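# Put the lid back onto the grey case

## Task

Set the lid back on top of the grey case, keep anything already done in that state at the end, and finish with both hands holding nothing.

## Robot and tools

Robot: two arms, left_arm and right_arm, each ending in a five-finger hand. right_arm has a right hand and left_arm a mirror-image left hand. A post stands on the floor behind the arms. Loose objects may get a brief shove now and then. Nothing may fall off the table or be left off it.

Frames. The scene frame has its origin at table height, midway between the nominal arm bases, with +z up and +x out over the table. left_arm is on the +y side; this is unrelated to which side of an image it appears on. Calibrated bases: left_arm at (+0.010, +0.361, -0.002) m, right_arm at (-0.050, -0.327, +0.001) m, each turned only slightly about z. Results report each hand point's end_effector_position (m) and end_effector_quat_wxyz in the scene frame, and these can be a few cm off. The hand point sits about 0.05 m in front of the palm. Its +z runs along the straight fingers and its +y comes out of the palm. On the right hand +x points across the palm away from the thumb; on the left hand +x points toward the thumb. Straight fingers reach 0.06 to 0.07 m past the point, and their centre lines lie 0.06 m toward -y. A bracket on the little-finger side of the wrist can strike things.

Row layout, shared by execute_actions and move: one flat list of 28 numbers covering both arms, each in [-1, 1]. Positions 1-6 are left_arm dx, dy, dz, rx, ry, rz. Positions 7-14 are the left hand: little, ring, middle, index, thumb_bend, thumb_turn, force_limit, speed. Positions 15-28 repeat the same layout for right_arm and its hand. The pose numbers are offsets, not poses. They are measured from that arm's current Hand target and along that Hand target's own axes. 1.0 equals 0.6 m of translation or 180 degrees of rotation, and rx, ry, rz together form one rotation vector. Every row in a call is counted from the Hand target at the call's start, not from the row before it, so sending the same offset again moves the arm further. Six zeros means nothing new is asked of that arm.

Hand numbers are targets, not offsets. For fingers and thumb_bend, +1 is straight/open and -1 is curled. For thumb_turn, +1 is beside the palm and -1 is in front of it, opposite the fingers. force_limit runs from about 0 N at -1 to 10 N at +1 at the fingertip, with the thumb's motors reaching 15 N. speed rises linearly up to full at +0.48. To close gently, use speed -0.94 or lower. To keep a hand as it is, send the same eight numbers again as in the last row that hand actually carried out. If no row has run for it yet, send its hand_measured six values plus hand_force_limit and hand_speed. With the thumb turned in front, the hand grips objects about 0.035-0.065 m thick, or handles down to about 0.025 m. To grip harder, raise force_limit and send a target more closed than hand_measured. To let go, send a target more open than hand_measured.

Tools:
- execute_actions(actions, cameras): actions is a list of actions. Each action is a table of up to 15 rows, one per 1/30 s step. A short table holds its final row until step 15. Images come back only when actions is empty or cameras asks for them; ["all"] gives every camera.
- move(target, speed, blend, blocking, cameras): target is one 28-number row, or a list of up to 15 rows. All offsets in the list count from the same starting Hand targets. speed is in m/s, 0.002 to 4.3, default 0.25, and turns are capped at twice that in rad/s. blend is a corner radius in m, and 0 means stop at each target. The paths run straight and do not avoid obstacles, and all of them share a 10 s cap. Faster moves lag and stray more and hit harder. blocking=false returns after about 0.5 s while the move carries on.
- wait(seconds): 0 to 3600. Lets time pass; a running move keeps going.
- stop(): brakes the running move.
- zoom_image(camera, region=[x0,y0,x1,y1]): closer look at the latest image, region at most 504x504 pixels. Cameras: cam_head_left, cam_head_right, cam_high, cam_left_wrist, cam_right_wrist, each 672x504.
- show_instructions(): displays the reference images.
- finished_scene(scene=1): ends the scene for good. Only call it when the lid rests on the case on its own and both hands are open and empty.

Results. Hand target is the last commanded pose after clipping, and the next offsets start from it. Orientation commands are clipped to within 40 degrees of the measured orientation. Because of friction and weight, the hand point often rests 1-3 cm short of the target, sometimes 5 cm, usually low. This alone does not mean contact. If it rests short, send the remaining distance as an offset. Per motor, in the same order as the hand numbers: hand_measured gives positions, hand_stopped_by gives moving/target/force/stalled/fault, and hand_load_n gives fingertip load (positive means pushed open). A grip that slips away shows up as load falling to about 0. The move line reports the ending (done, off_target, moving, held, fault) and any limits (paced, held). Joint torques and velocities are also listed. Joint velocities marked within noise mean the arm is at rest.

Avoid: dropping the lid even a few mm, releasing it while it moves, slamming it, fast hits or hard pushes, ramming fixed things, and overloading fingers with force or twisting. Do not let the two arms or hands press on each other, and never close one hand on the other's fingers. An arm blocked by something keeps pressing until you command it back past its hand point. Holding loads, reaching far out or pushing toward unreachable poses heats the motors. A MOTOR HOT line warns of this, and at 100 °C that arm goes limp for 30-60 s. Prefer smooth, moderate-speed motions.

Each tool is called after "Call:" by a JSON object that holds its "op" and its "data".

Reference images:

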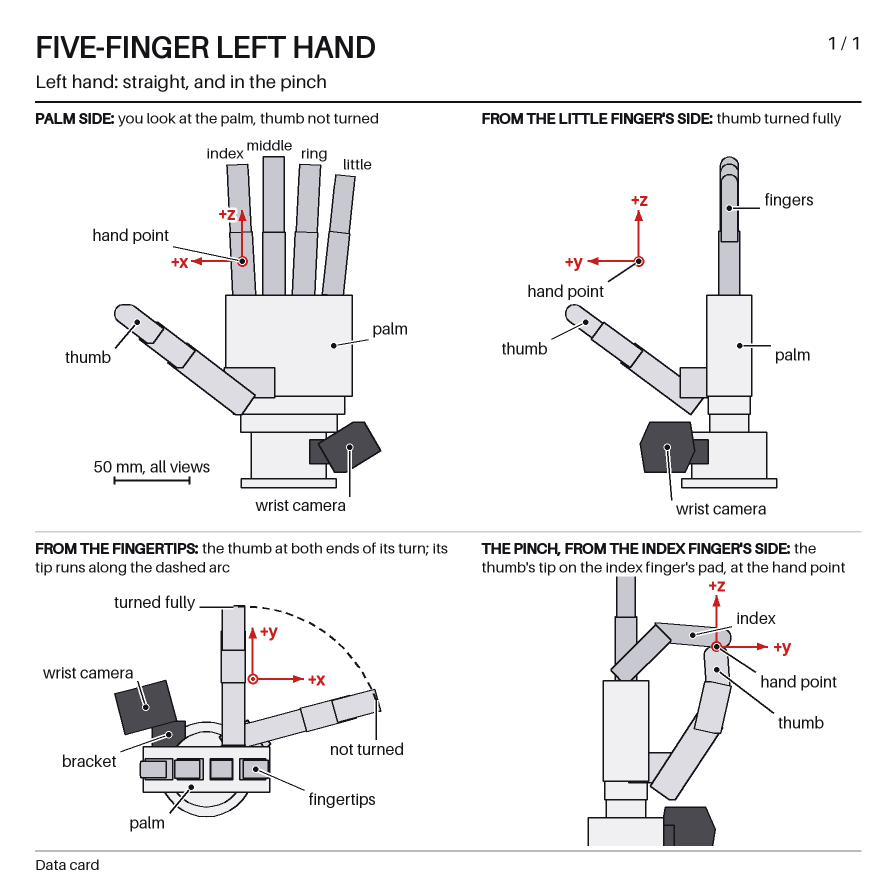

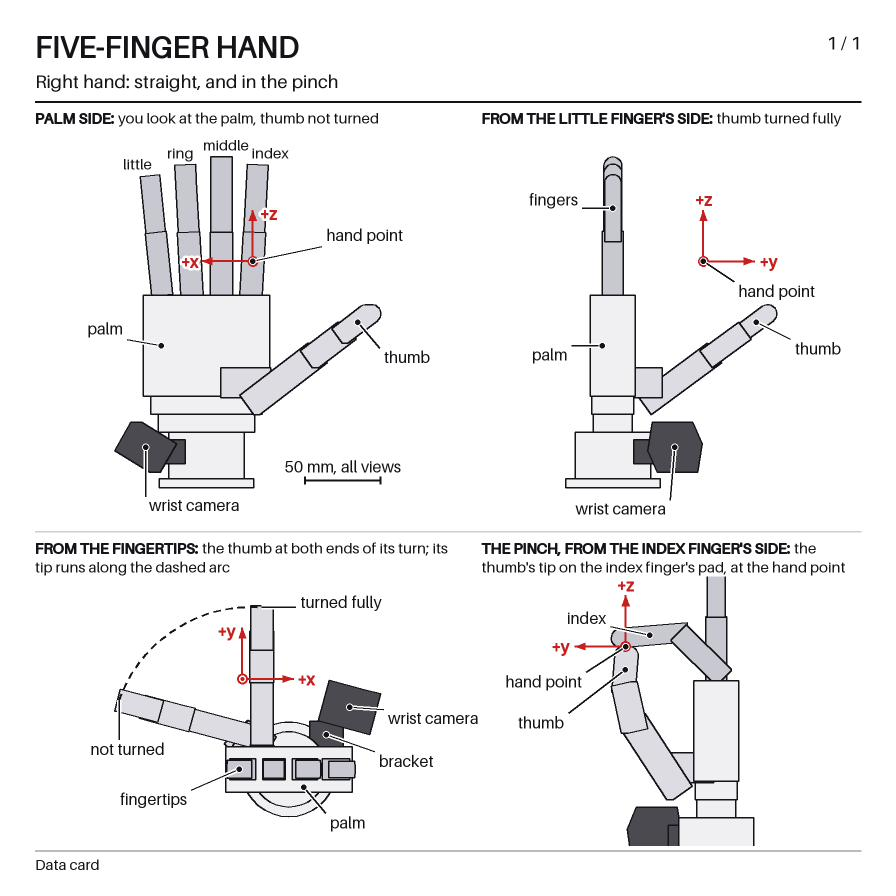

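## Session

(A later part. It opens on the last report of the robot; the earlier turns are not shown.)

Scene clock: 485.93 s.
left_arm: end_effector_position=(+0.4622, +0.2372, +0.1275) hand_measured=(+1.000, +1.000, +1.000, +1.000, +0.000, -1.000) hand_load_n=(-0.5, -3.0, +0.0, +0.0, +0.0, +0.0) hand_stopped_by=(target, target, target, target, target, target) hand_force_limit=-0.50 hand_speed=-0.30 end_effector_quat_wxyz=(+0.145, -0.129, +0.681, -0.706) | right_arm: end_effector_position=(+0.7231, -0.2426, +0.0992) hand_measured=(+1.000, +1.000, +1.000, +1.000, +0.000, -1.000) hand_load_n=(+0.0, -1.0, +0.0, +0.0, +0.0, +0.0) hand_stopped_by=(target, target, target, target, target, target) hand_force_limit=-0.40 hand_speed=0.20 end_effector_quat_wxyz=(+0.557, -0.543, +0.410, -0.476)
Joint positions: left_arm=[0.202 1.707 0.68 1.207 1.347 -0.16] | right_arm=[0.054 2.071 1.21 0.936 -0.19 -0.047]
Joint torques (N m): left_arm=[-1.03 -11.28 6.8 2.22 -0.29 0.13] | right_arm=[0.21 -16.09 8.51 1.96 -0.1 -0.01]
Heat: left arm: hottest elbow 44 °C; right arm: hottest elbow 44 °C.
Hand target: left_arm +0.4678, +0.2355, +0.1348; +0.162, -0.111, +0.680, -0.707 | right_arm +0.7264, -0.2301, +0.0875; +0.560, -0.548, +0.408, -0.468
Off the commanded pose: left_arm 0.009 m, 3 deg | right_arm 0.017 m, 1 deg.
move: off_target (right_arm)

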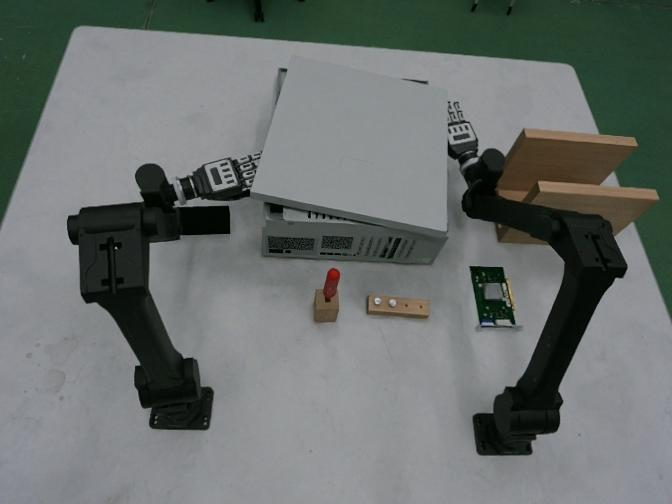

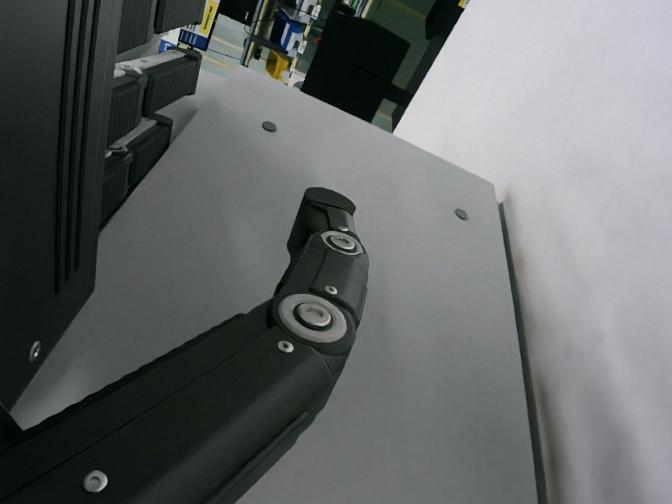

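Call:
{"op": "move", "data": {"target": [0,0,0,0,0,0,1,1,1,1,0,-1,-0.5,-0.3,0,0.035,0,0,0,0,1,1,1,1,0,-1,-0.4,0.2], "speed": 0.04, "cameras": ["cam_head_left"]}}

Call:
{"op": "zoom_image", "data": {"camera": "cam_head_left", "region": [230, 20, 480, 270]}}

Scene clock: 487.30 s.
left_arm: end_effector_position=(+0.4622, +0.2372, +0.1275) hand_measured=(+1.000, +1.000, +1.000, +1.000, +0.000, -1.000) hand_load_n=(-1.0, -3.5, +0.0, +0.0, +0.5, +0.0) hand_stopped_by=(target, target, target, target, target, target) hand_force_limit=-0.50 hand_speed=-0.30 end_effector_quat_wxyz=(+0.145, -0.129, +0.681, -0.706) | right_arm: end_effector_position=(+0.7248, -0.2419, +0.0974) hand_measured=(+1.000, +1.000, +1.000, +1.000, +0.000, -1.000) hand_load_n=(+0.0, -1.5, -0.5, +0.0, +0.5, +0.0) hand_stopped_by=(target, target, target, target, target, target) hand_force_limit=-0.40 hand_speed=0.20 end_effector_quat_wxyz=(+0.566, -0.533, +0.403, -0.482)
Joint positions: left_arm=[0.202 1.707 0.68 1.207 1.347 -0.16] | right_arm=[0.054 2.095 1.211 0.993 -0.19 -0.036]
Joint torques (N m): left_arm=[-1.08 -10.93 6.9 2.06 -0.28 0.14] | right_arm=[0.09 -14.86 8.44 1.26 -0.16 -0.12]
Heat: left arm: hottest elbow 44 °C; right arm: hottest elbow 44 °C.
Hand target: left_arm +0.4678, +0.2355, +0.1348; +0.162, -0.111, +0.680, -0.707 | right_arm +0.7280, -0.2310, +0.0669; +0.560, -0.548, +0.408, -0.468
Off the commanded pose: left_arm 0.009 m, 3 deg | right_arm 0.033 m, 3 deg.
move: off_target (right_arm)

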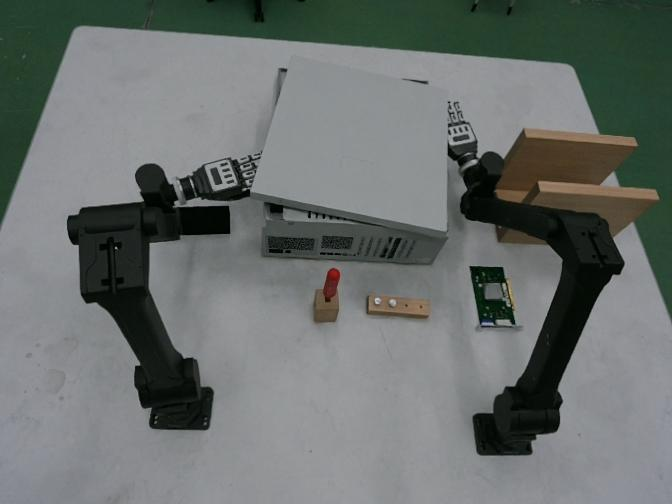

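Scaled by 2.016 from the camera's image (finer frame: 960x720).

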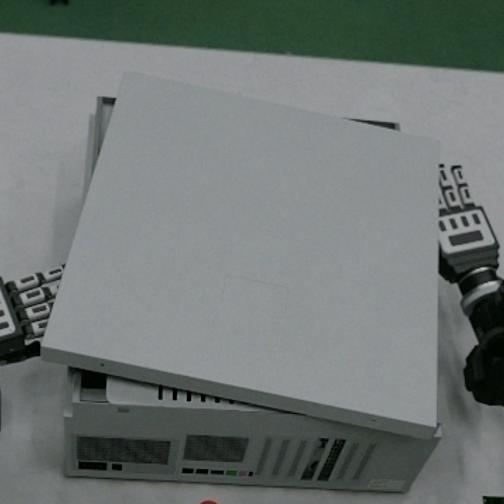

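Call:
{"op": "move", "data": {"target": [[0,0,0,0,0,0,1,1,1,1,0,-1,-0.5,-0.3,0,-0.07,-0.003,0,0,0,1,1,1,1,0,-1,-0.4,0.2],[0,0,0,0,0,0,1,1,1,1,0,-1,-0.5,-0.3,0.0532,-0.07,-0.0062,0,0,0,1,1,1,1,0,-1,-0.4,0.2]], "speed": 0.03, "cameras": ["cam_head_left","cam_right_wrist","cam_high"]}}

Call:
{"op": "zoom_image", "data": {"camera": "cam_head_left", "region": [230, 20, 480, 270]}}

Scene clock: 491.37 s.
left_arm: end_effector_position=(+0.4622, +0.2372, +0.1275) hand_measured=(+1.000, +1.000, +1.000, +1.000, +0.000, -1.000) hand_load_n=(-0.5, -3.0, +0.0, -0.5, +0.0, +0.0) hand_stopped_by=(target, target, target, target, target, target) hand_force_limit=-0.50 hand_speed=-0.30 end_effector_quat_wxyz=(+0.145, -0.129, +0.681, -0.706) | right_arm: end_effector_position=(+0.7207, -0.2516, +0.0996) hand_measured=(+1.000, +1.000, +1.000, +1.000, +0.000, -1.000) hand_load_n=(+0.0, +0.0, +0.0, +0.0, +0.0, +0.0) hand_stopped_by=(target, target, target, target, target, target) hand_force_limit=-0.40 hand_speed=0.20 end_effector_quat_wxyz=(+0.561, -0.552, +0.410, -0.461)
Joint positions: left_arm=[0.202 1.707 0.68 1.207 1.347 -0.16] | right_arm=[0.029 2.061 1.211 0.907 -0.242 -0.036]
Joint torques (N m): left_arm=[-1.61 -11.63 6.99 1.94 -0.29 0.1] | right_arm=[-1.79 -18.55 9.11 1.13 -0.09 -0.08]
Heat: left arm: hottest elbow 43 °C; right arm: hottest elbow 44 °C.
Hand target: left_arm +0.4678, +0.2355, +0.1348; +0.162, -0.111, +0.680, -0.707 | right_arm +0.7284, -0.2610, +0.1101; +0.560, -0.548, +0.408, -0.468
Off the commanded pose: left_arm 0.009 m, 3 deg | right_arm 0.016 m, 1 deg.
move: off_target (right_arm)
Images, in order (width x height): cam_head_left 672x504, cam_high 672x504, cam_right_wrist 672x504.

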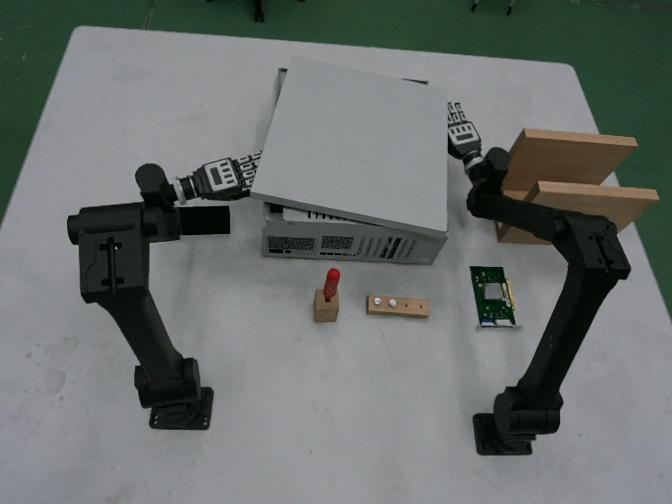

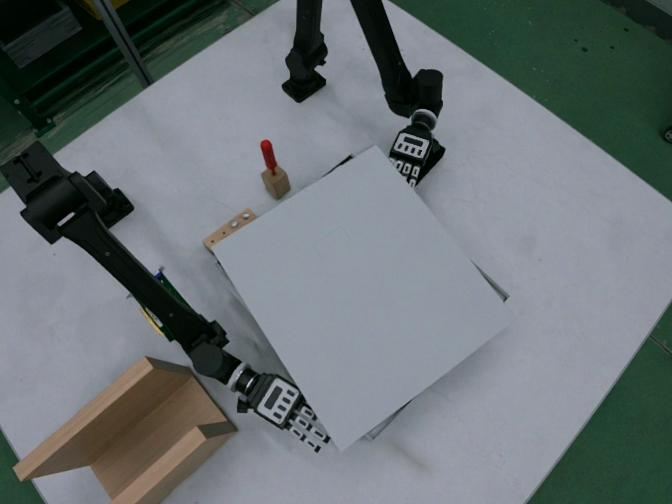

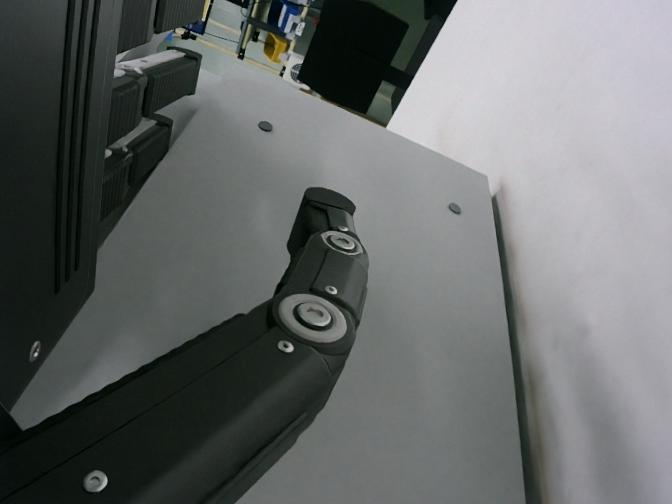

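Scaled by 2.016 from the camera's image (finer frame: 960x720).

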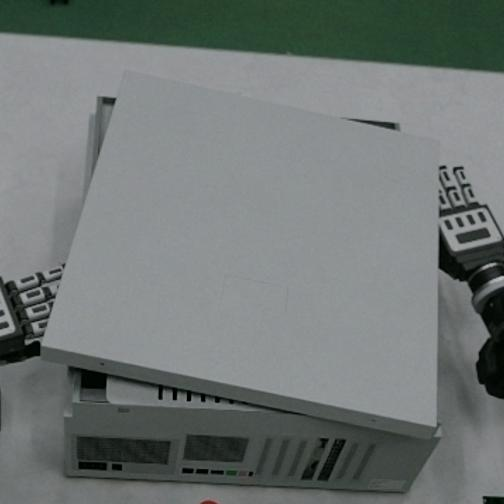

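Call:
{"op": "move", "data": {"target": [0,0,0,0,0,0,1,1,1,1,0,-1,-0.5,-0.3,0.012,0.07,0,0,0,0,1,1,1,1,0,-1,-0.4,0.2], "speed": 0.04, "cameras": ["cam_head_left","cam_right_wrist"]}}

Call:
{"op": "zoom_image", "data": {"camera": "cam_head_left", "region": [230, 20, 480, 270]}}

Scene clock: 493.27 s.
left_arm: end_effector_position=(+0.4622, +0.2372, +0.1275) hand_measured=(+1.000, +1.000, +1.000, +1.000, +0.000, -1.000) hand_load_n=(-0.5, -2.5, -0.5, -0.5, +0.0, +0.0) hand_stopped_by=(target, target, target, target, target, target) hand_force_limit=-0.50 hand_speed=-0.30 end_effector_quat_wxyz=(+0.145, -0.129, +0.681, -0.706) | right_arm: end_effector_position=(+0.7182, -0.2619, +0.0483) hand_measured=(+1.000, +1.000, +1.000, +1.000, +0.000, -1.000) hand_load_n=(+0.0, -0.5, +0.0, +0.0, +0.0, +0.0) hand_stopped_by=(target, target, target, target, target, target) hand_force_limit=-0.40 hand_speed=0.20 end_effector_quat_wxyz=(+0.552, -0.561, +0.422, -0.451)
Joint positions: left_arm=[0.202 1.707 0.68 1.207 1.347 -0.16] | right_arm=[0.013 2.145 1.211 0.949 -0.256 -0.036]
Joint torques (N m): left_arm=[-1.38 -10.64 7.16 2.04 -0.34 0.09] | right_arm=[-1.61 -18.49 9.59 2.61 -0.12 -0.08]
Heat: left arm: hottest elbow 43 °C; right arm: hottest elbow 44 °C.
Hand target: left_arm +0.4678, +0.2355, +0.1348; +0.162, -0.111, +0.680, -0.707 | right_arm +0.7333, -0.2697, +0.0688; +0.560, -0.548, +0.408, -0.468
Off the commanded pose: left_arm 0.009 m, 3 deg | right_arm 0.027 m, 3 deg.
move: off_target (right_arm)

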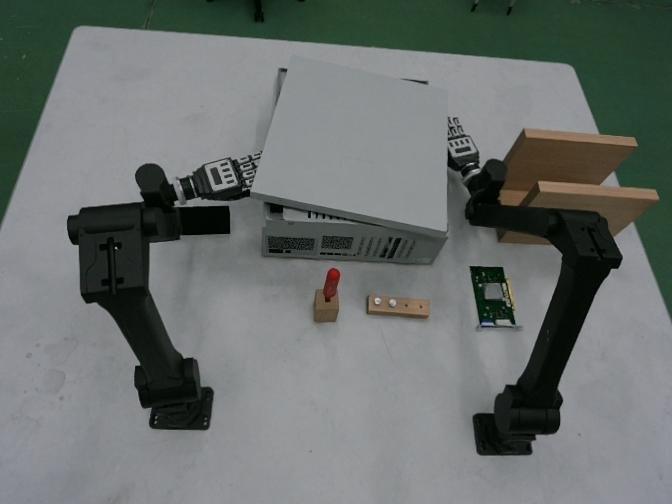

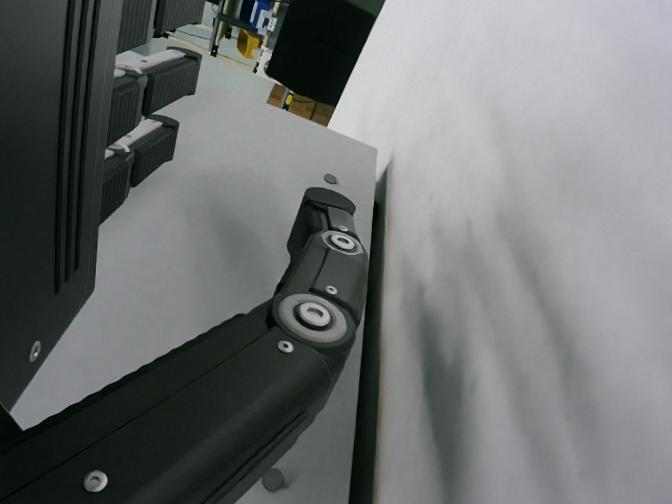

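Scaled by 2.016 from the camera's image (finer frame: 960x720).

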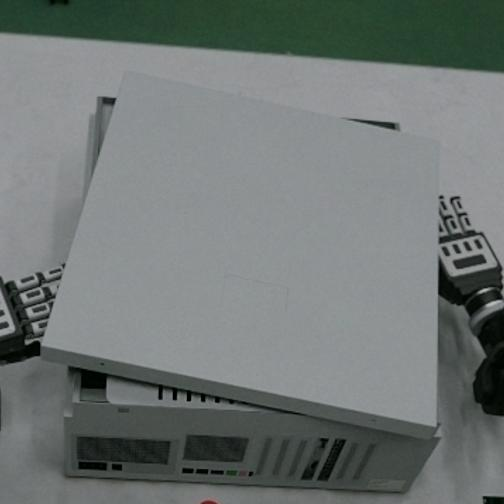

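Call:
{"op": "move", "data": {"target": [0.0025,0.04,-0.002,0,0,0,1,1,1,1,0,-1,-0.5,-0.3,0,-0.06,-0.03,0,0,0,1,1,1,1,0,-1,-0.4,0.2], "speed": 0.03, "cameras": ["cam_head_left","cam_left_wrist"]}}

Call:
{"op": "zoom_image", "data": {"camera": "cam_head_left", "region": [230, 20, 480, 270]}}

Scene clock: 496.27 s.
left_arm: end_effector_position=(+0.4646, +0.2375, +0.1199) hand_measured=(+1.000, +1.000, +1.000, +1.000, +0.000, -1.000) hand_load_n=(-1.0, -2.0, +0.0, +0.0, +0.0, +0.0) hand_stopped_by=(target, target, target, target, target, target) hand_force_limit=-0.50 hand_speed=-0.30 end_effector_quat_wxyz=(+0.157, -0.117, +0.679, -0.707) | right_arm: end_effector_position=(+0.7143, -0.2638, +0.0951) hand_measured=(+1.000, +1.000, +1.000, +1.000, +0.000, -1.000) hand_load_n=(+0.0, +0.0, +0.0, +0.0, +0.0, +0.0) hand_stopped_by=(target, target, target, target, target, target) hand_force_limit=-0.40 hand_speed=0.20 end_effector_quat_wxyz=(+0.562, -0.551, +0.408, -0.464)
Joint positions: left_arm=[0.202 1.745 0.68 1.292 1.346 -0.174] | right_arm=[0.009 2.062 1.188 0.937 -0.262 -0.036]
Joint torques (N m): left_arm=[-0.79 -9.23 6.19 1.78 -0.25 0.31] | right_arm=[-1.73 -19.37 6.8 1.51 -0.12 -0.07]
Heat: left arm: hottest elbow 43 °C; right arm: hottest elbow 43 °C.
Hand target: left_arm +0.4678, +0.2354, +0.1107; +0.162, -0.111, +0.680, -0.707 | right_arm +0.7130, -0.2724, +0.1033; +0.560, -0.548, +0.408, -0.468
Off the commanded pose: left_arm 0.010 m, 1 deg | right_arm 0.012 m, 1 deg.
move: off_target (right_arm)

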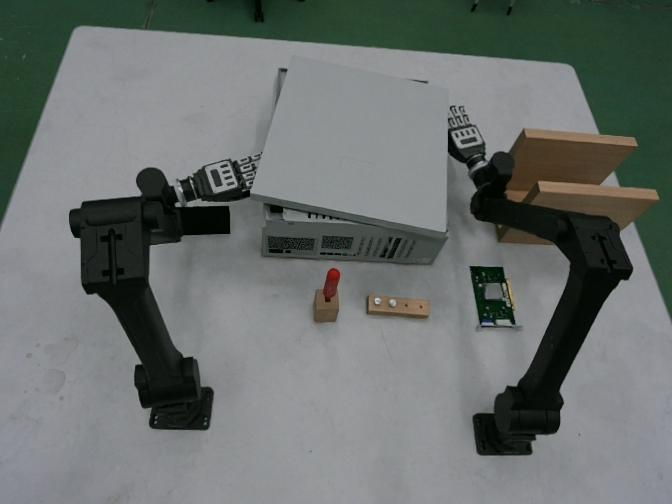

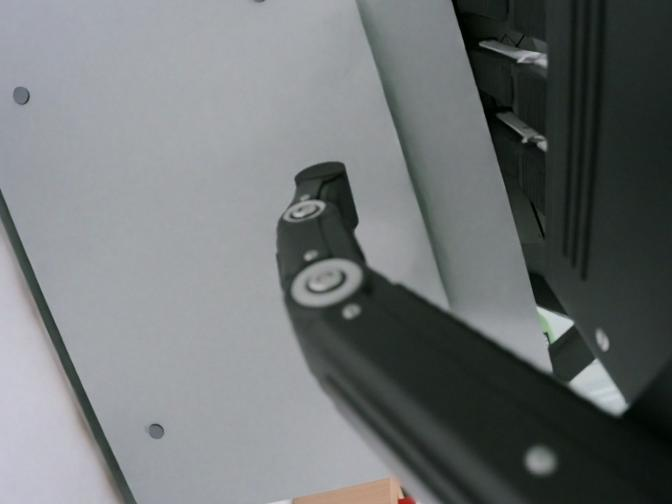

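Scaled by 2.016 from the camera's image (finer frame: 960x720).

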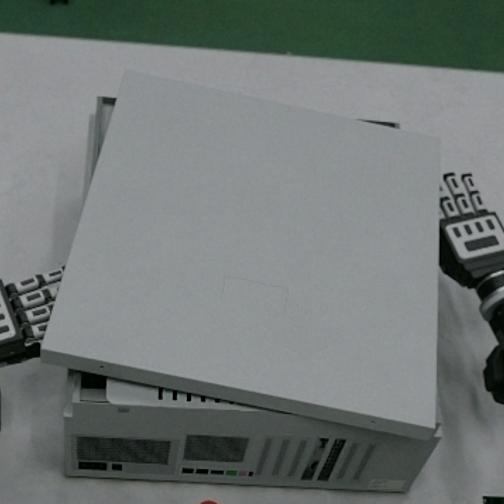

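Call:
{"op": "move", "data": {"target": [0.0025,0.04,-0.002,0,0,0,1,1,1,1,0,-1,-0.5,-0.3,0,0,0,0,0,0,1,1,1,1,0,-1,-0.4,0.2], "speed": 0.03, "cameras": ["cam_head_left","cam_left_wrist"]}}

Call:
{"op": "zoom_image", "data": {"camera": "cam_head_left", "region": [230, 20, 480, 270]}}

Scene clock: 498.03 s.
left_arm: end_effector_position=(+0.4658, +0.2371, +0.1179) hand_measured=(+1.000, +1.000, +1.000, +1.000, +0.000, -1.000) hand_load_n=(-1.5, -1.5, +0.0, +0.5, +0.0, +0.0) hand_stopped_by=(target, target, target, target, target, target) hand_force_limit=-0.50 hand_speed=-0.30 end_effector_quat_wxyz=(+0.168, -0.107, +0.674, -0.711) | right_arm: end_effector_position=(+0.7143, -0.2638, +0.0951) hand_measured=(+1.000, +1.000, +1.000, +1.000, +0.000, -1.000) hand_load_n=(+0.0, +0.0, +0.0, +0.0, +0.0, +0.0) hand_stopped_by=(target, target, target, target, target, target) hand_force_limit=-0.40 hand_speed=0.20 end_effector_quat_wxyz=(+0.562, -0.551, +0.408, -0.464)
Joint positions: left_arm=[0.202 1.778 0.68 1.403 1.341 -0.223] | right_arm=[0.009 2.062 1.188 0.937 -0.262 -0.036]
Joint torques (N m): left_arm=[-0.56 -5.71 5.37 0.77 -0.05 0.73] | right_arm=[-1.79 -19.37 6.79 1.52 -0.11 -0.07]
Heat: left arm: hottest elbow 43 °C; right arm: hottest elbow 43 °C.
Hand target: left_arm +0.4678, +0.2354, +0.0867; +0.162, -0.111, +0.680, -0.707 | right_arm +0.7130, -0.2724, +0.1033; +0.560, -0.548, +0.408, -0.468
Off the commanded pose: left_arm 0.031 m, 1 deg | right_arm 0.012 m, 1 deg.
move: off_target (left_arm)

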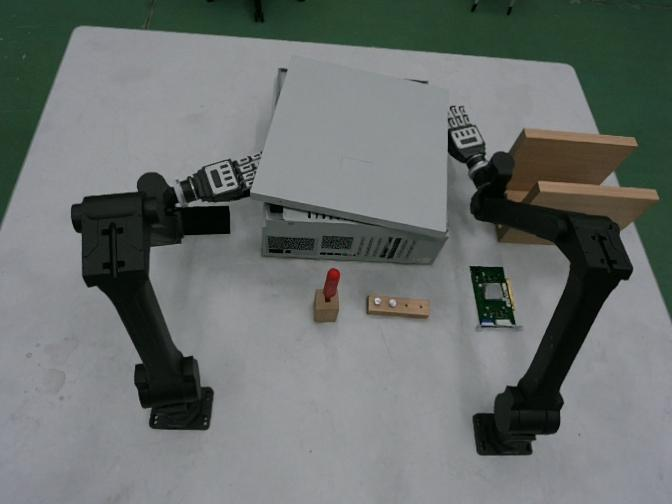

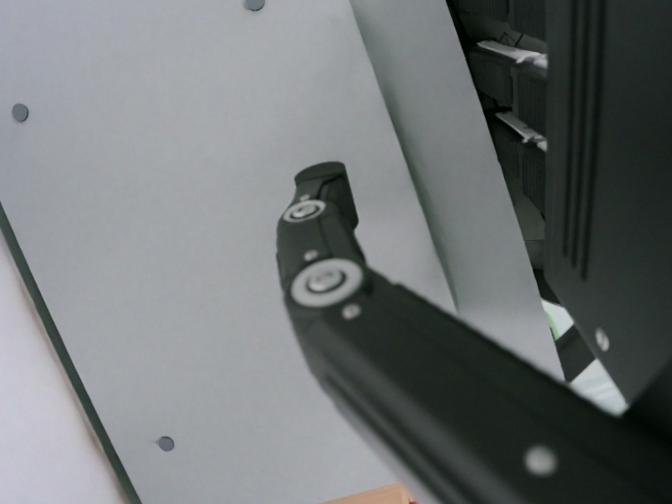

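Scaled by 2.016 from the camera's image (finer frame: 960x720).

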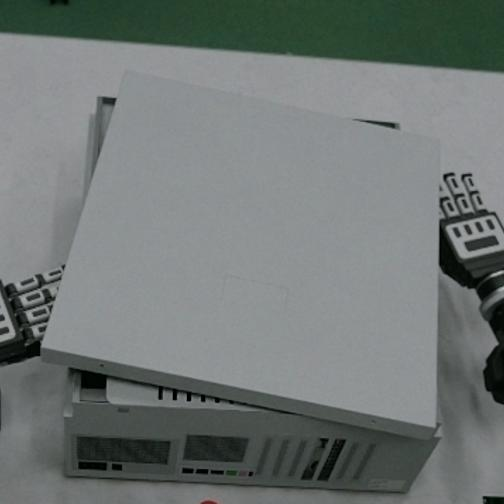

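Call:
{"op": "move", "data": {"target": [[-0.002,-0.045,0.002,0,0,0,1,1,1,1,0,-1,-0.5,-0.3,0,0,0,0,0,0,1,1,1,1,0,-1,-0.4,0.2],[-0.0147,-0.045,-0.029,0,0,0,1,1,1,1,0,-1,-0.5,-0.3,0,0,0,0,0,0,1,1,1,1,0,-1,-0.4,0.2]], "speed": 0.03, "cameras": ["cam_head_left","cam_left_wrist"]}}

Call:
{"op": "zoom_image", "data": {"camera": "cam_head_left", "region": [230, 20, 480, 270]}}

Scene clock: 501.43 s.
left_arm: end_effector_position=(+0.4612, +0.2434, +0.1190) hand_measured=(+1.000, +1.000, +1.000, +1.000, +0.000, -1.000) hand_load_n=(+0.0, -3.0, +0.0, +0.5, +0.0, +0.0) hand_stopped_by=(target, target, target, target, target, target) hand_force_limit=-0.50 hand_speed=-0.30 end_effector_quat_wxyz=(+0.149, -0.116, +0.678, -0.710) | right_arm: end_effector_position=(+0.7143, -0.2638, +0.0951) hand_measured=(+1.000, +1.000, +1.000, +1.000, +0.000, -1.000) hand_load_n=(+0.0, +0.0, +0.0, -0.5, +0.0, +0.0) hand_stopped_by=(target, target, target, target, target, target) hand_force_limit=-0.40 hand_speed=0.20 end_effector_quat_wxyz=(+0.562, -0.551, +0.408, -0.464)
Joint positions: left_arm=[0.219 1.764 0.685 1.356 1.375 -0.234] | right_arm=[0.009 2.062 1.188 0.937 -0.262 -0.036]
Joint torques (N m): left_arm=[2.32 -9.58 6.54 1.51 0.33 0.28] | right_arm=[-1.79 -19.31 6.79 1.51 -0.11 -0.07]
Heat: left arm: hottest elbow 42 °C; right arm: hottest elbow 43 °C.
Hand target: left_arm +0.4673, +0.2556, +0.1132; +0.162, -0.112, +0.680, -0.707 | right_arm +0.7130, -0.2724, +0.1033; +0.560, -0.548, +0.408, -0.468
Off the commanded pose: left_arm 0.015 m, 2 deg | right_arm 0.012 m, 1 deg.
move: off_target (left_arm)

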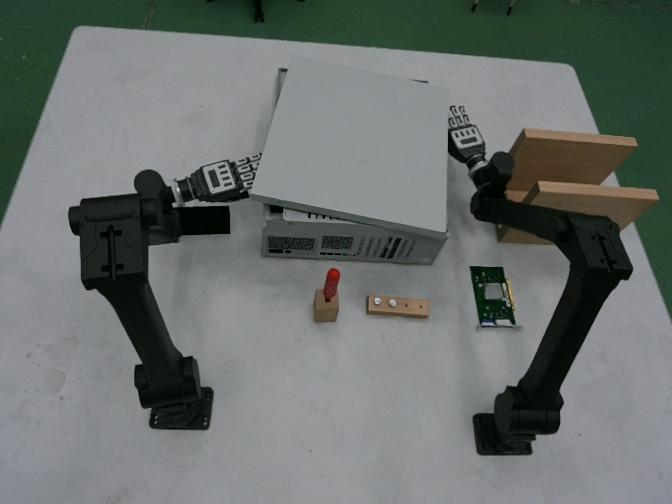

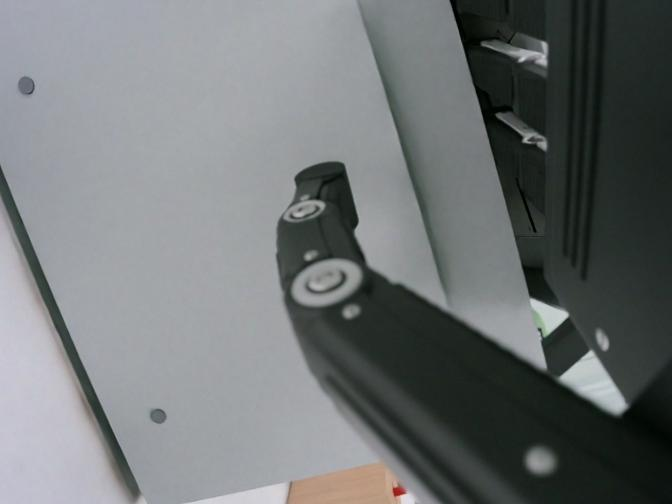

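Scaled by 2.016 from the camera's image (finer frame: 960x720).

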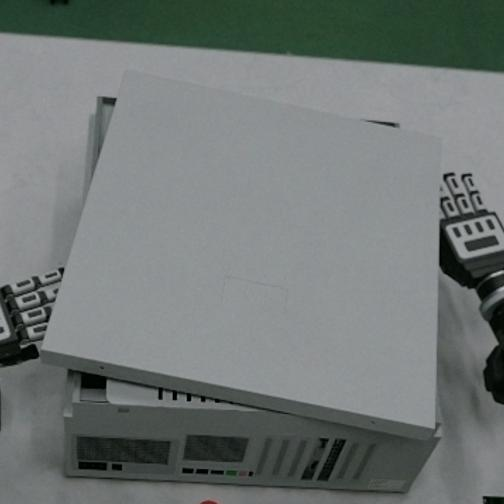

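Call:
{"op": "move", "data": {"target": [-0.0127,0,-0.031,0,0,0,1,1,1,1,0,-1,-0.5,-0.3,0,0,0,0,0,0,1,1,1,1,0,-1,-0.4,0.2], "speed": 0.03, "cameras": ["cam_head_left","cam_left_wrist"]}}

Call:
{"op": "zoom_image", "data": {"camera": "cam_head_left", "region": [230, 20, 480, 270]}}

Scene clock: 503.30 s.
left_arm: end_effector_position=(+0.4582, +0.2714, +0.1109) hand_measured=(+1.000, +1.000, +1.000, +1.000, +0.000, -1.000) hand_load_n=(+0.0, +0.0, +0.0, +0.0, +0.0, +0.0) hand_stopped_by=(target, target, target, target, target, target) hand_force_limit=-0.50 hand_speed=-0.30 end_effector_quat_wxyz=(+0.155, -0.119, +0.681, -0.706) | right_arm: end_effector_position=(+0.7143, -0.2638, +0.0951) hand_measured=(+1.000, +1.000, +1.000, +1.000, +0.000, -1.000) hand_load_n=(+0.0, +0.0, +0.0, +0.0, +0.0, +0.0) hand_stopped_by=(target, target, target, target, target, target) hand_force_limit=-0.40 hand_speed=0.20 end_effector_quat_wxyz=(+0.562, -0.551, +0.408, -0.464)
Joint positions: left_arm=[0.285 1.793 0.686 1.421 1.428 -0.269] | right_arm=[0.009 2.062 1.188 0.937 -0.262 -0.036]
Joint torques (N m): left_arm=[-0.21 -10.23 7.3 1.44 -0.02 -0.09] | right_arm=[-1.79 -19.43 6.8 1.5 -0.11 -0.08]
Heat: left arm: hottest elbow 42 °C; right arm: hottest elbow 42 °C.
Hand target: left_arm +0.4673, +0.2756, +0.1127; +0.162, -0.111, +0.680, -0.707 | right_arm +0.7130, -0.2724, +0.1033; +0.560, -0.548, +0.408, -0.468
Off the commanded pose: left_arm 0.010 m, 1 deg | right_arm 0.012 m, 1 deg.
move: done

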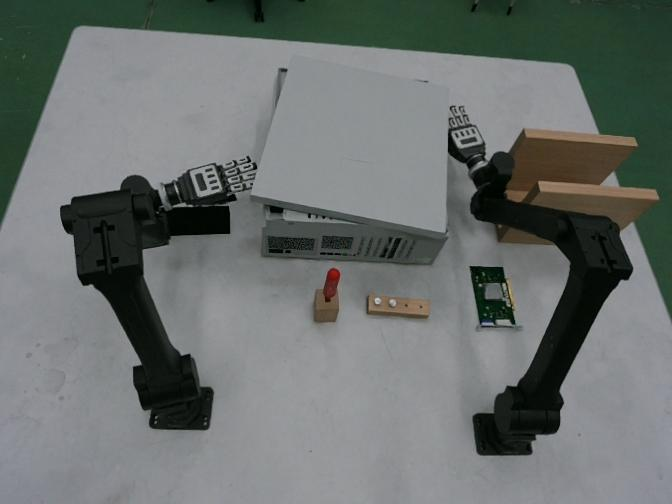

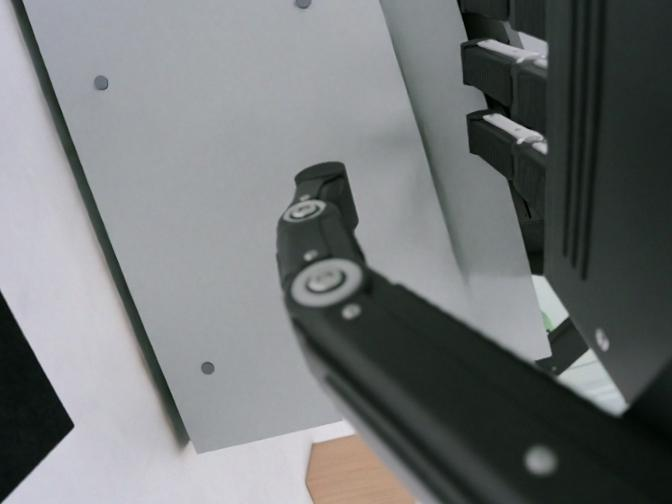

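Scaled by 2.016 from the camera's image (finer frame: 960x720).

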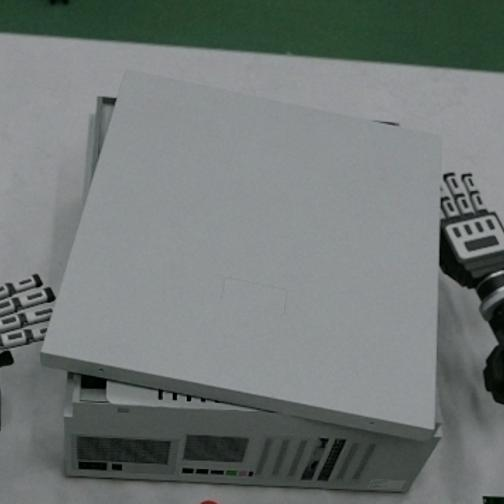

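Call:
{"op": "zoom_image", "data": {"camera": "cam_head_left", "region": [240, 180, 350, 270]}}

Call:
{"op": "zoom_image", "data": {"camera": "cam_head_left", "region": [370, 190, 480, 280]}}

Call:
{"op": "zoom_image", "data": {"camera": "cam_head_left", "region": [260, 40, 370, 130]}}

Call:
{"op": "zoom_image", "data": {"camera": "cam_head_left", "region": [380, 60, 490, 150]}}

Scaled by 4.582 from the camera's image (finer frame: 960x720).

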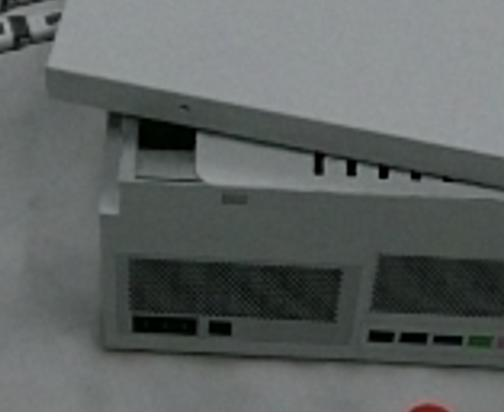

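Scaled by 4.582 from the camera's image (finer frame: 960x720).

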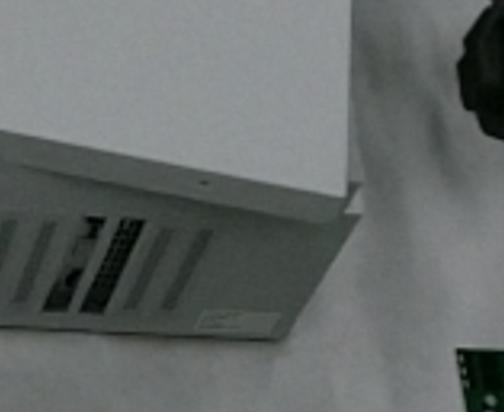

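Scaled by 4.582 from the camera's image (finer frame: 960x720).

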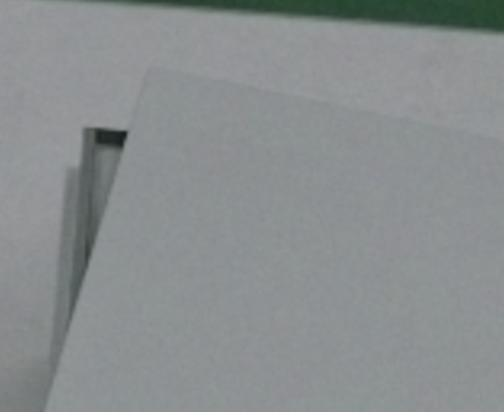

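Scaled by 4.582 from the camera's image (finer frame: 960x720).

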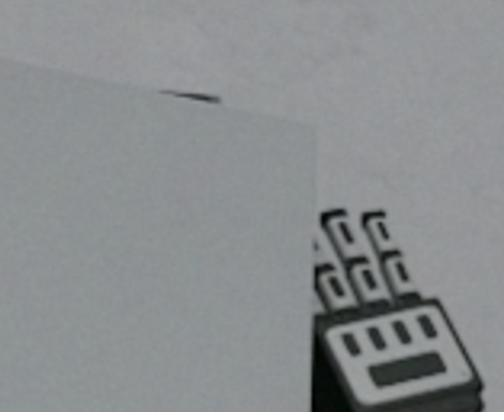

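Call:
{"op": "move", "data": {"target": [[0,0,0,0,0,0,1,1,1,1,0,-1,-0.5,-0.3,-0.0017,0.0299,-0.002,-0.02,0,0.018,1,1,1,1,0,-1,-0.4,0.2],[0,0,0,0,0,0,1,1,1,1,0,-1,-0.5,-0.3,-0.0435,0.0298,0.0313,-0.0191,-0.0166,0.0191,1,1,1,1,0,-1,-0.4,0.2]], "speed": 0.04, "cameras": ["cam_head_left","cam_right_wrist","cam_high"]}}

Call:
{"op": "zoom_image", "data": {"camera": "cam_head_left", "region": [380, 60, 490, 150]}}

Scene clock: 513.57 s.
left_arm: end_effector_position=(+0.4578, +0.2713, +0.1109) hand_measured=(+1.000, +1.000, +1.000, +1.000, +0.000, -1.000) hand_load_n=(+0.0, +0.0, -0.5, +0.0, +0.0, +0.0) hand_stopped_by=(target, target, target, target, target, target) hand_force_limit=-0.50 hand_speed=-0.30 end_effector_quat_wxyz=(+0.154, -0.119, +0.681, -0.706) | right_arm: end_effector_position=(+0.7102, -0.2533, +0.0685) hand_measured=(+1.000, +1.000, +1.000, +1.000, +0.000, -1.000) hand_load_n=(+0.0, +0.0, +0.0, -0.5, +0.0, +0.0) hand_stopped_by=(target, target, target, target, target, target) hand_force_limit=-0.40 hand_speed=0.20 end_effector_quat_wxyz=(+0.554, -0.572, +0.433, -0.423)
Joint positions: left_arm=[0.285 1.796 0.686 1.435 1.428 -0.281] | right_arm=[0.016 2.076 1.2 0.846 -0.283 -0.012]
Joint torques (N m): left_arm=[-0.56 -9.58 7.51 1.63 -0.06 -0.04] | right_arm=[-0.03 -17.61 11.02 1.54 -0.14 0.1]
Heat: left arm: hottest elbow 41 °C; right arm: hottest elbow 42 °C.
Hand target: left_arm +0.4673, +0.2756, +0.1128; +0.162, -0.111, +0.680, -0.707 | right_arm +0.7267, -0.2434, +0.0854; +0.567, -0.564, +0.423, -0.424
Off the commanded pose: left_arm 0.011 m, 1 deg | right_arm 0.025 m, 2 deg.
move: off_target (right_arm)
Images, in order (width x height): cam_head_left 672x504, cam_high 672x504, cam_right_wrist 672x504.

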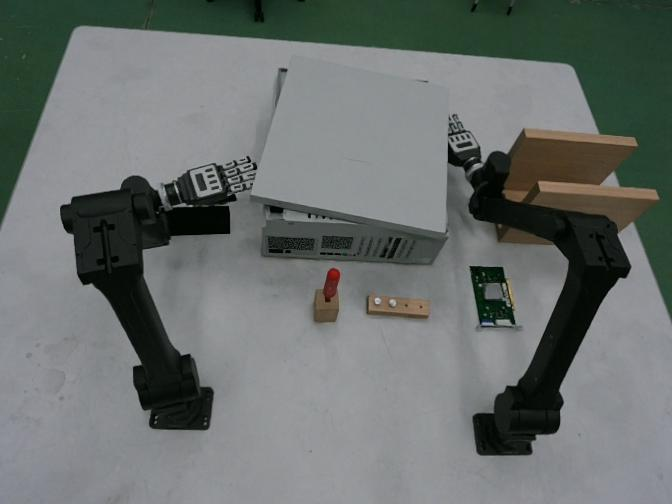

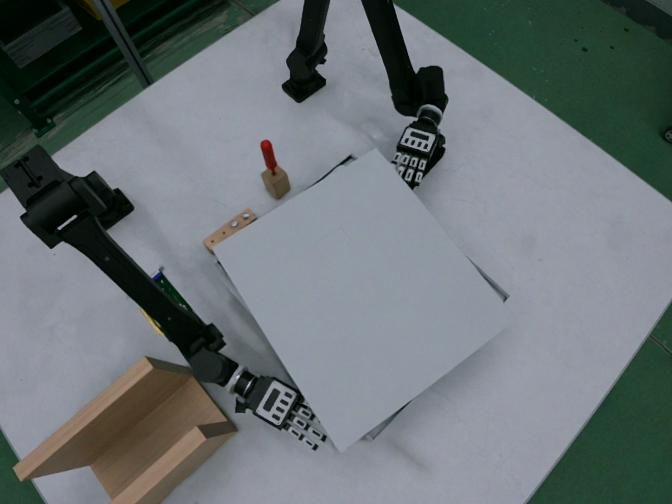

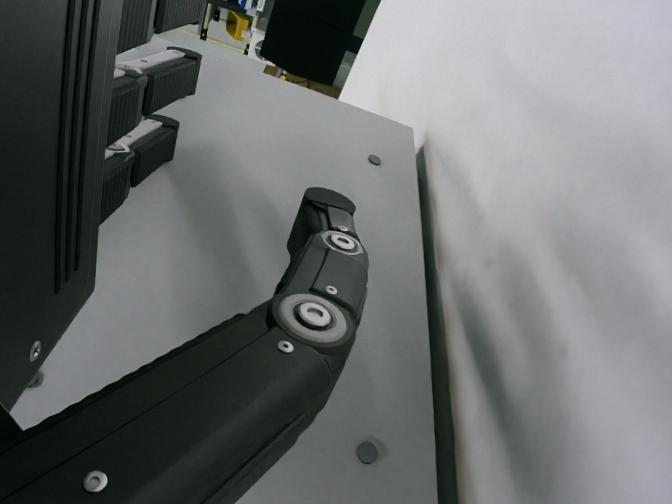

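Scaled by 4.582 from the camera's image (finer frame: 960x720).

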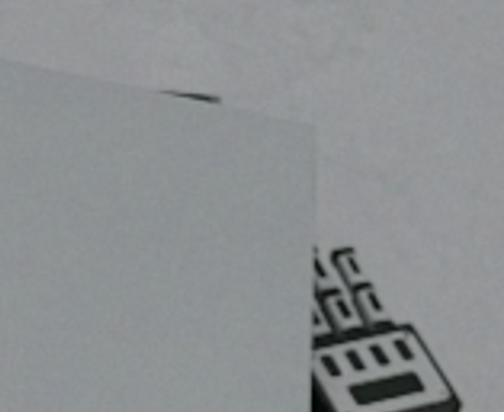

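Call:
{"op": "move", "data": {"target": [0,0,0,0,0,0,1,1,1,1,0,-1,-0.5,-0.3,-0.0207,-0.0165,0.0357,0,0,0,1,1,1,1,0,-1,-0.4,0.2], "speed": 0.04, "cameras": ["cam_head_left","cam_right_wrist"]}}

Call:
{"op": "zoom_image", "data": {"camera": "cam_head_left", "region": [380, 60, 490, 150]}}

Scene clock: 515.37 s.
left_arm: end_effector_position=(+0.4578, +0.2713, +0.1109) hand_measured=(+1.000, +1.000, +1.000, +1.000, +0.000, -1.000) hand_load_n=(+0.0, +0.0, +0.0, +0.0, +0.0, +0.0) hand_stopped_by=(target, target, target, target, target, target) hand_force_limit=-0.50 hand_speed=-0.30 end_effector_quat_wxyz=(+0.154, -0.119, +0.681, -0.706) | right_arm: end_effector_position=(+0.7273, -0.2514, +0.0765) hand_measured=(+1.000, +1.000, +1.000, +1.000, +0.000, -1.000) hand_load_n=(+0.0, +0.0, +0.0, -0.5, +0.0, +0.0) hand_stopped_by=(target, target, target, target, target, target) hand_force_limit=-0.40 hand_speed=0.20 end_effector_quat_wxyz=(+0.549, -0.568, +0.439, -0.428)
Joint positions: left_arm=[0.285 1.796 0.686 1.435 1.428 -0.281] | right_arm=[0.025 2.085 1.255 0.798 -0.253 -0.012]
Joint torques (N m): left_arm=[0.03 -9.99 7.45 1.74 -0.06 -0.04] | right_arm=[1.44 -17.96 11.59 1.52 -0.18 0.1]
Heat: left arm: hottest elbow 41 °C; right arm: hottest elbow 42 °C.
Hand target: left_arm +0.4673, +0.2756, +0.1128; +0.162, -0.111, +0.680, -0.707 | right_arm +0.7437, -0.2254, +0.0953; +0.568, -0.565, +0.423, -0.424
Off the commanded pose: left_arm 0.011 m, 1 deg | right_arm 0.036 m, 3 deg.
move: off_target (right_arm)

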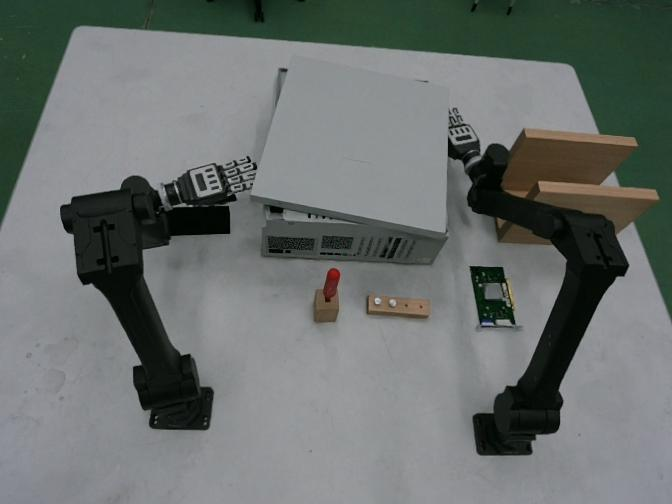

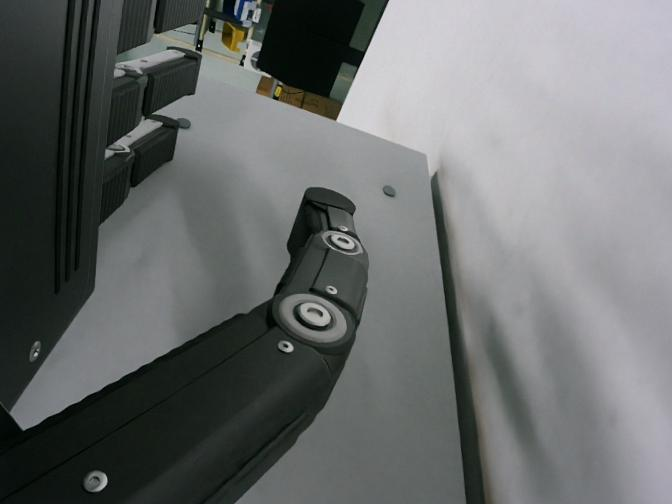

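Scaled by 4.582 from the camera's image (finer frame: 960x720).

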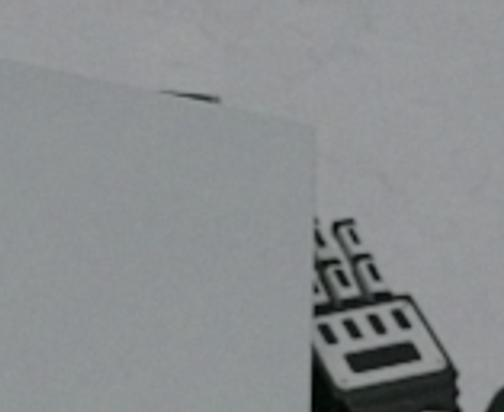

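Call:
{"op": "move", "data": {"target": [0,0,0,0,0,0,1,1,1,1,0,-1,-0.5,-0.3,-0.02,0.01,0.004,0,0,0,1,1,1,1,0,-1,-0.4,0.2], "speed": 0.04, "cameras": ["cam_right_wrist"]}}

Call:
{"op": "zoom_image", "data": {"camera": "cam_right_wrist", "region": [80, 0, 480, 400]}}

Scene clock: 516.53 s.
left_arm: end_effector_position=(+0.4578, +0.2713, +0.1109) hand_measured=(+1.000, +1.000, +1.000, +1.000, +0.000, -1.000) hand_load_n=(+0.0, +0.0, +0.0, +0.0, +0.0, +0.0) hand_stopped_by=(target, target, target, target, target, target) hand_force_limit=-0.50 hand_speed=-0.30 end_effector_quat_wxyz=(+0.154, -0.119, +0.681, -0.706) | right_arm: end_effector_position=(+0.7283, -0.2501, +0.0729) hand_measured=(+1.000, +1.000, +1.000, +1.000, +0.000, -1.000) hand_load_n=(+0.0, +0.0, -0.5, +0.0, +0.0, +0.0) hand_stopped_by=(target, target, target, target, target, target) hand_force_limit=-0.40 hand_speed=0.20 end_effector_quat_wxyz=(+0.544, -0.565, +0.446, -0.430)
Joint positions: left_arm=[0.285 1.796 0.686 1.435 1.428 -0.281] | right_arm=[0.032 2.09 1.255 0.797 -0.229 -0.01]
Joint torques (N m): left_arm=[-0.32 -10.05 7.58 1.81 -0.06 -0.03] | right_arm=[2.32 -17.67 11.19 2.15 -0.41 0.09]
Heat: left arm: hottest elbow 41 °C; right arm: hottest elbow 42 °C.
Hand target: left_arm +0.4673, +0.2756, +0.1128; +0.162, -0.111, +0.680, -0.707 | right_arm +0.7426, -0.2134, +0.0894; +0.567, -0.564, +0.423, -0.424
Off the commanded pose: left_arm 0.011 m, 1 deg | right_arm 0.043 m, 4 deg.
move: off_target (right_arm)

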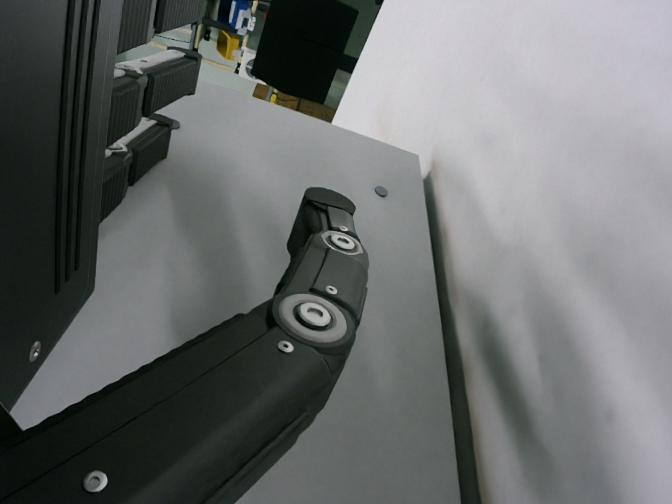

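Scaled by 1.260 from the camera's image (finer frame: 960x720).

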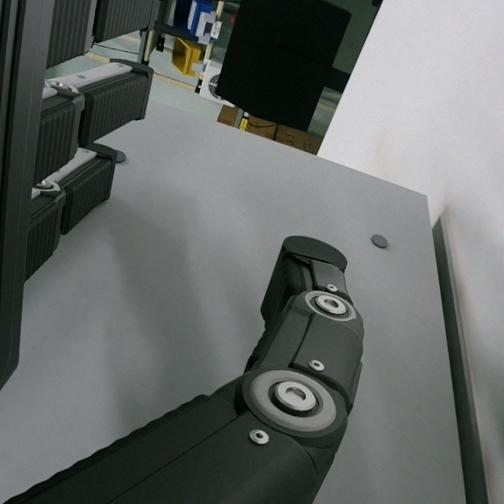

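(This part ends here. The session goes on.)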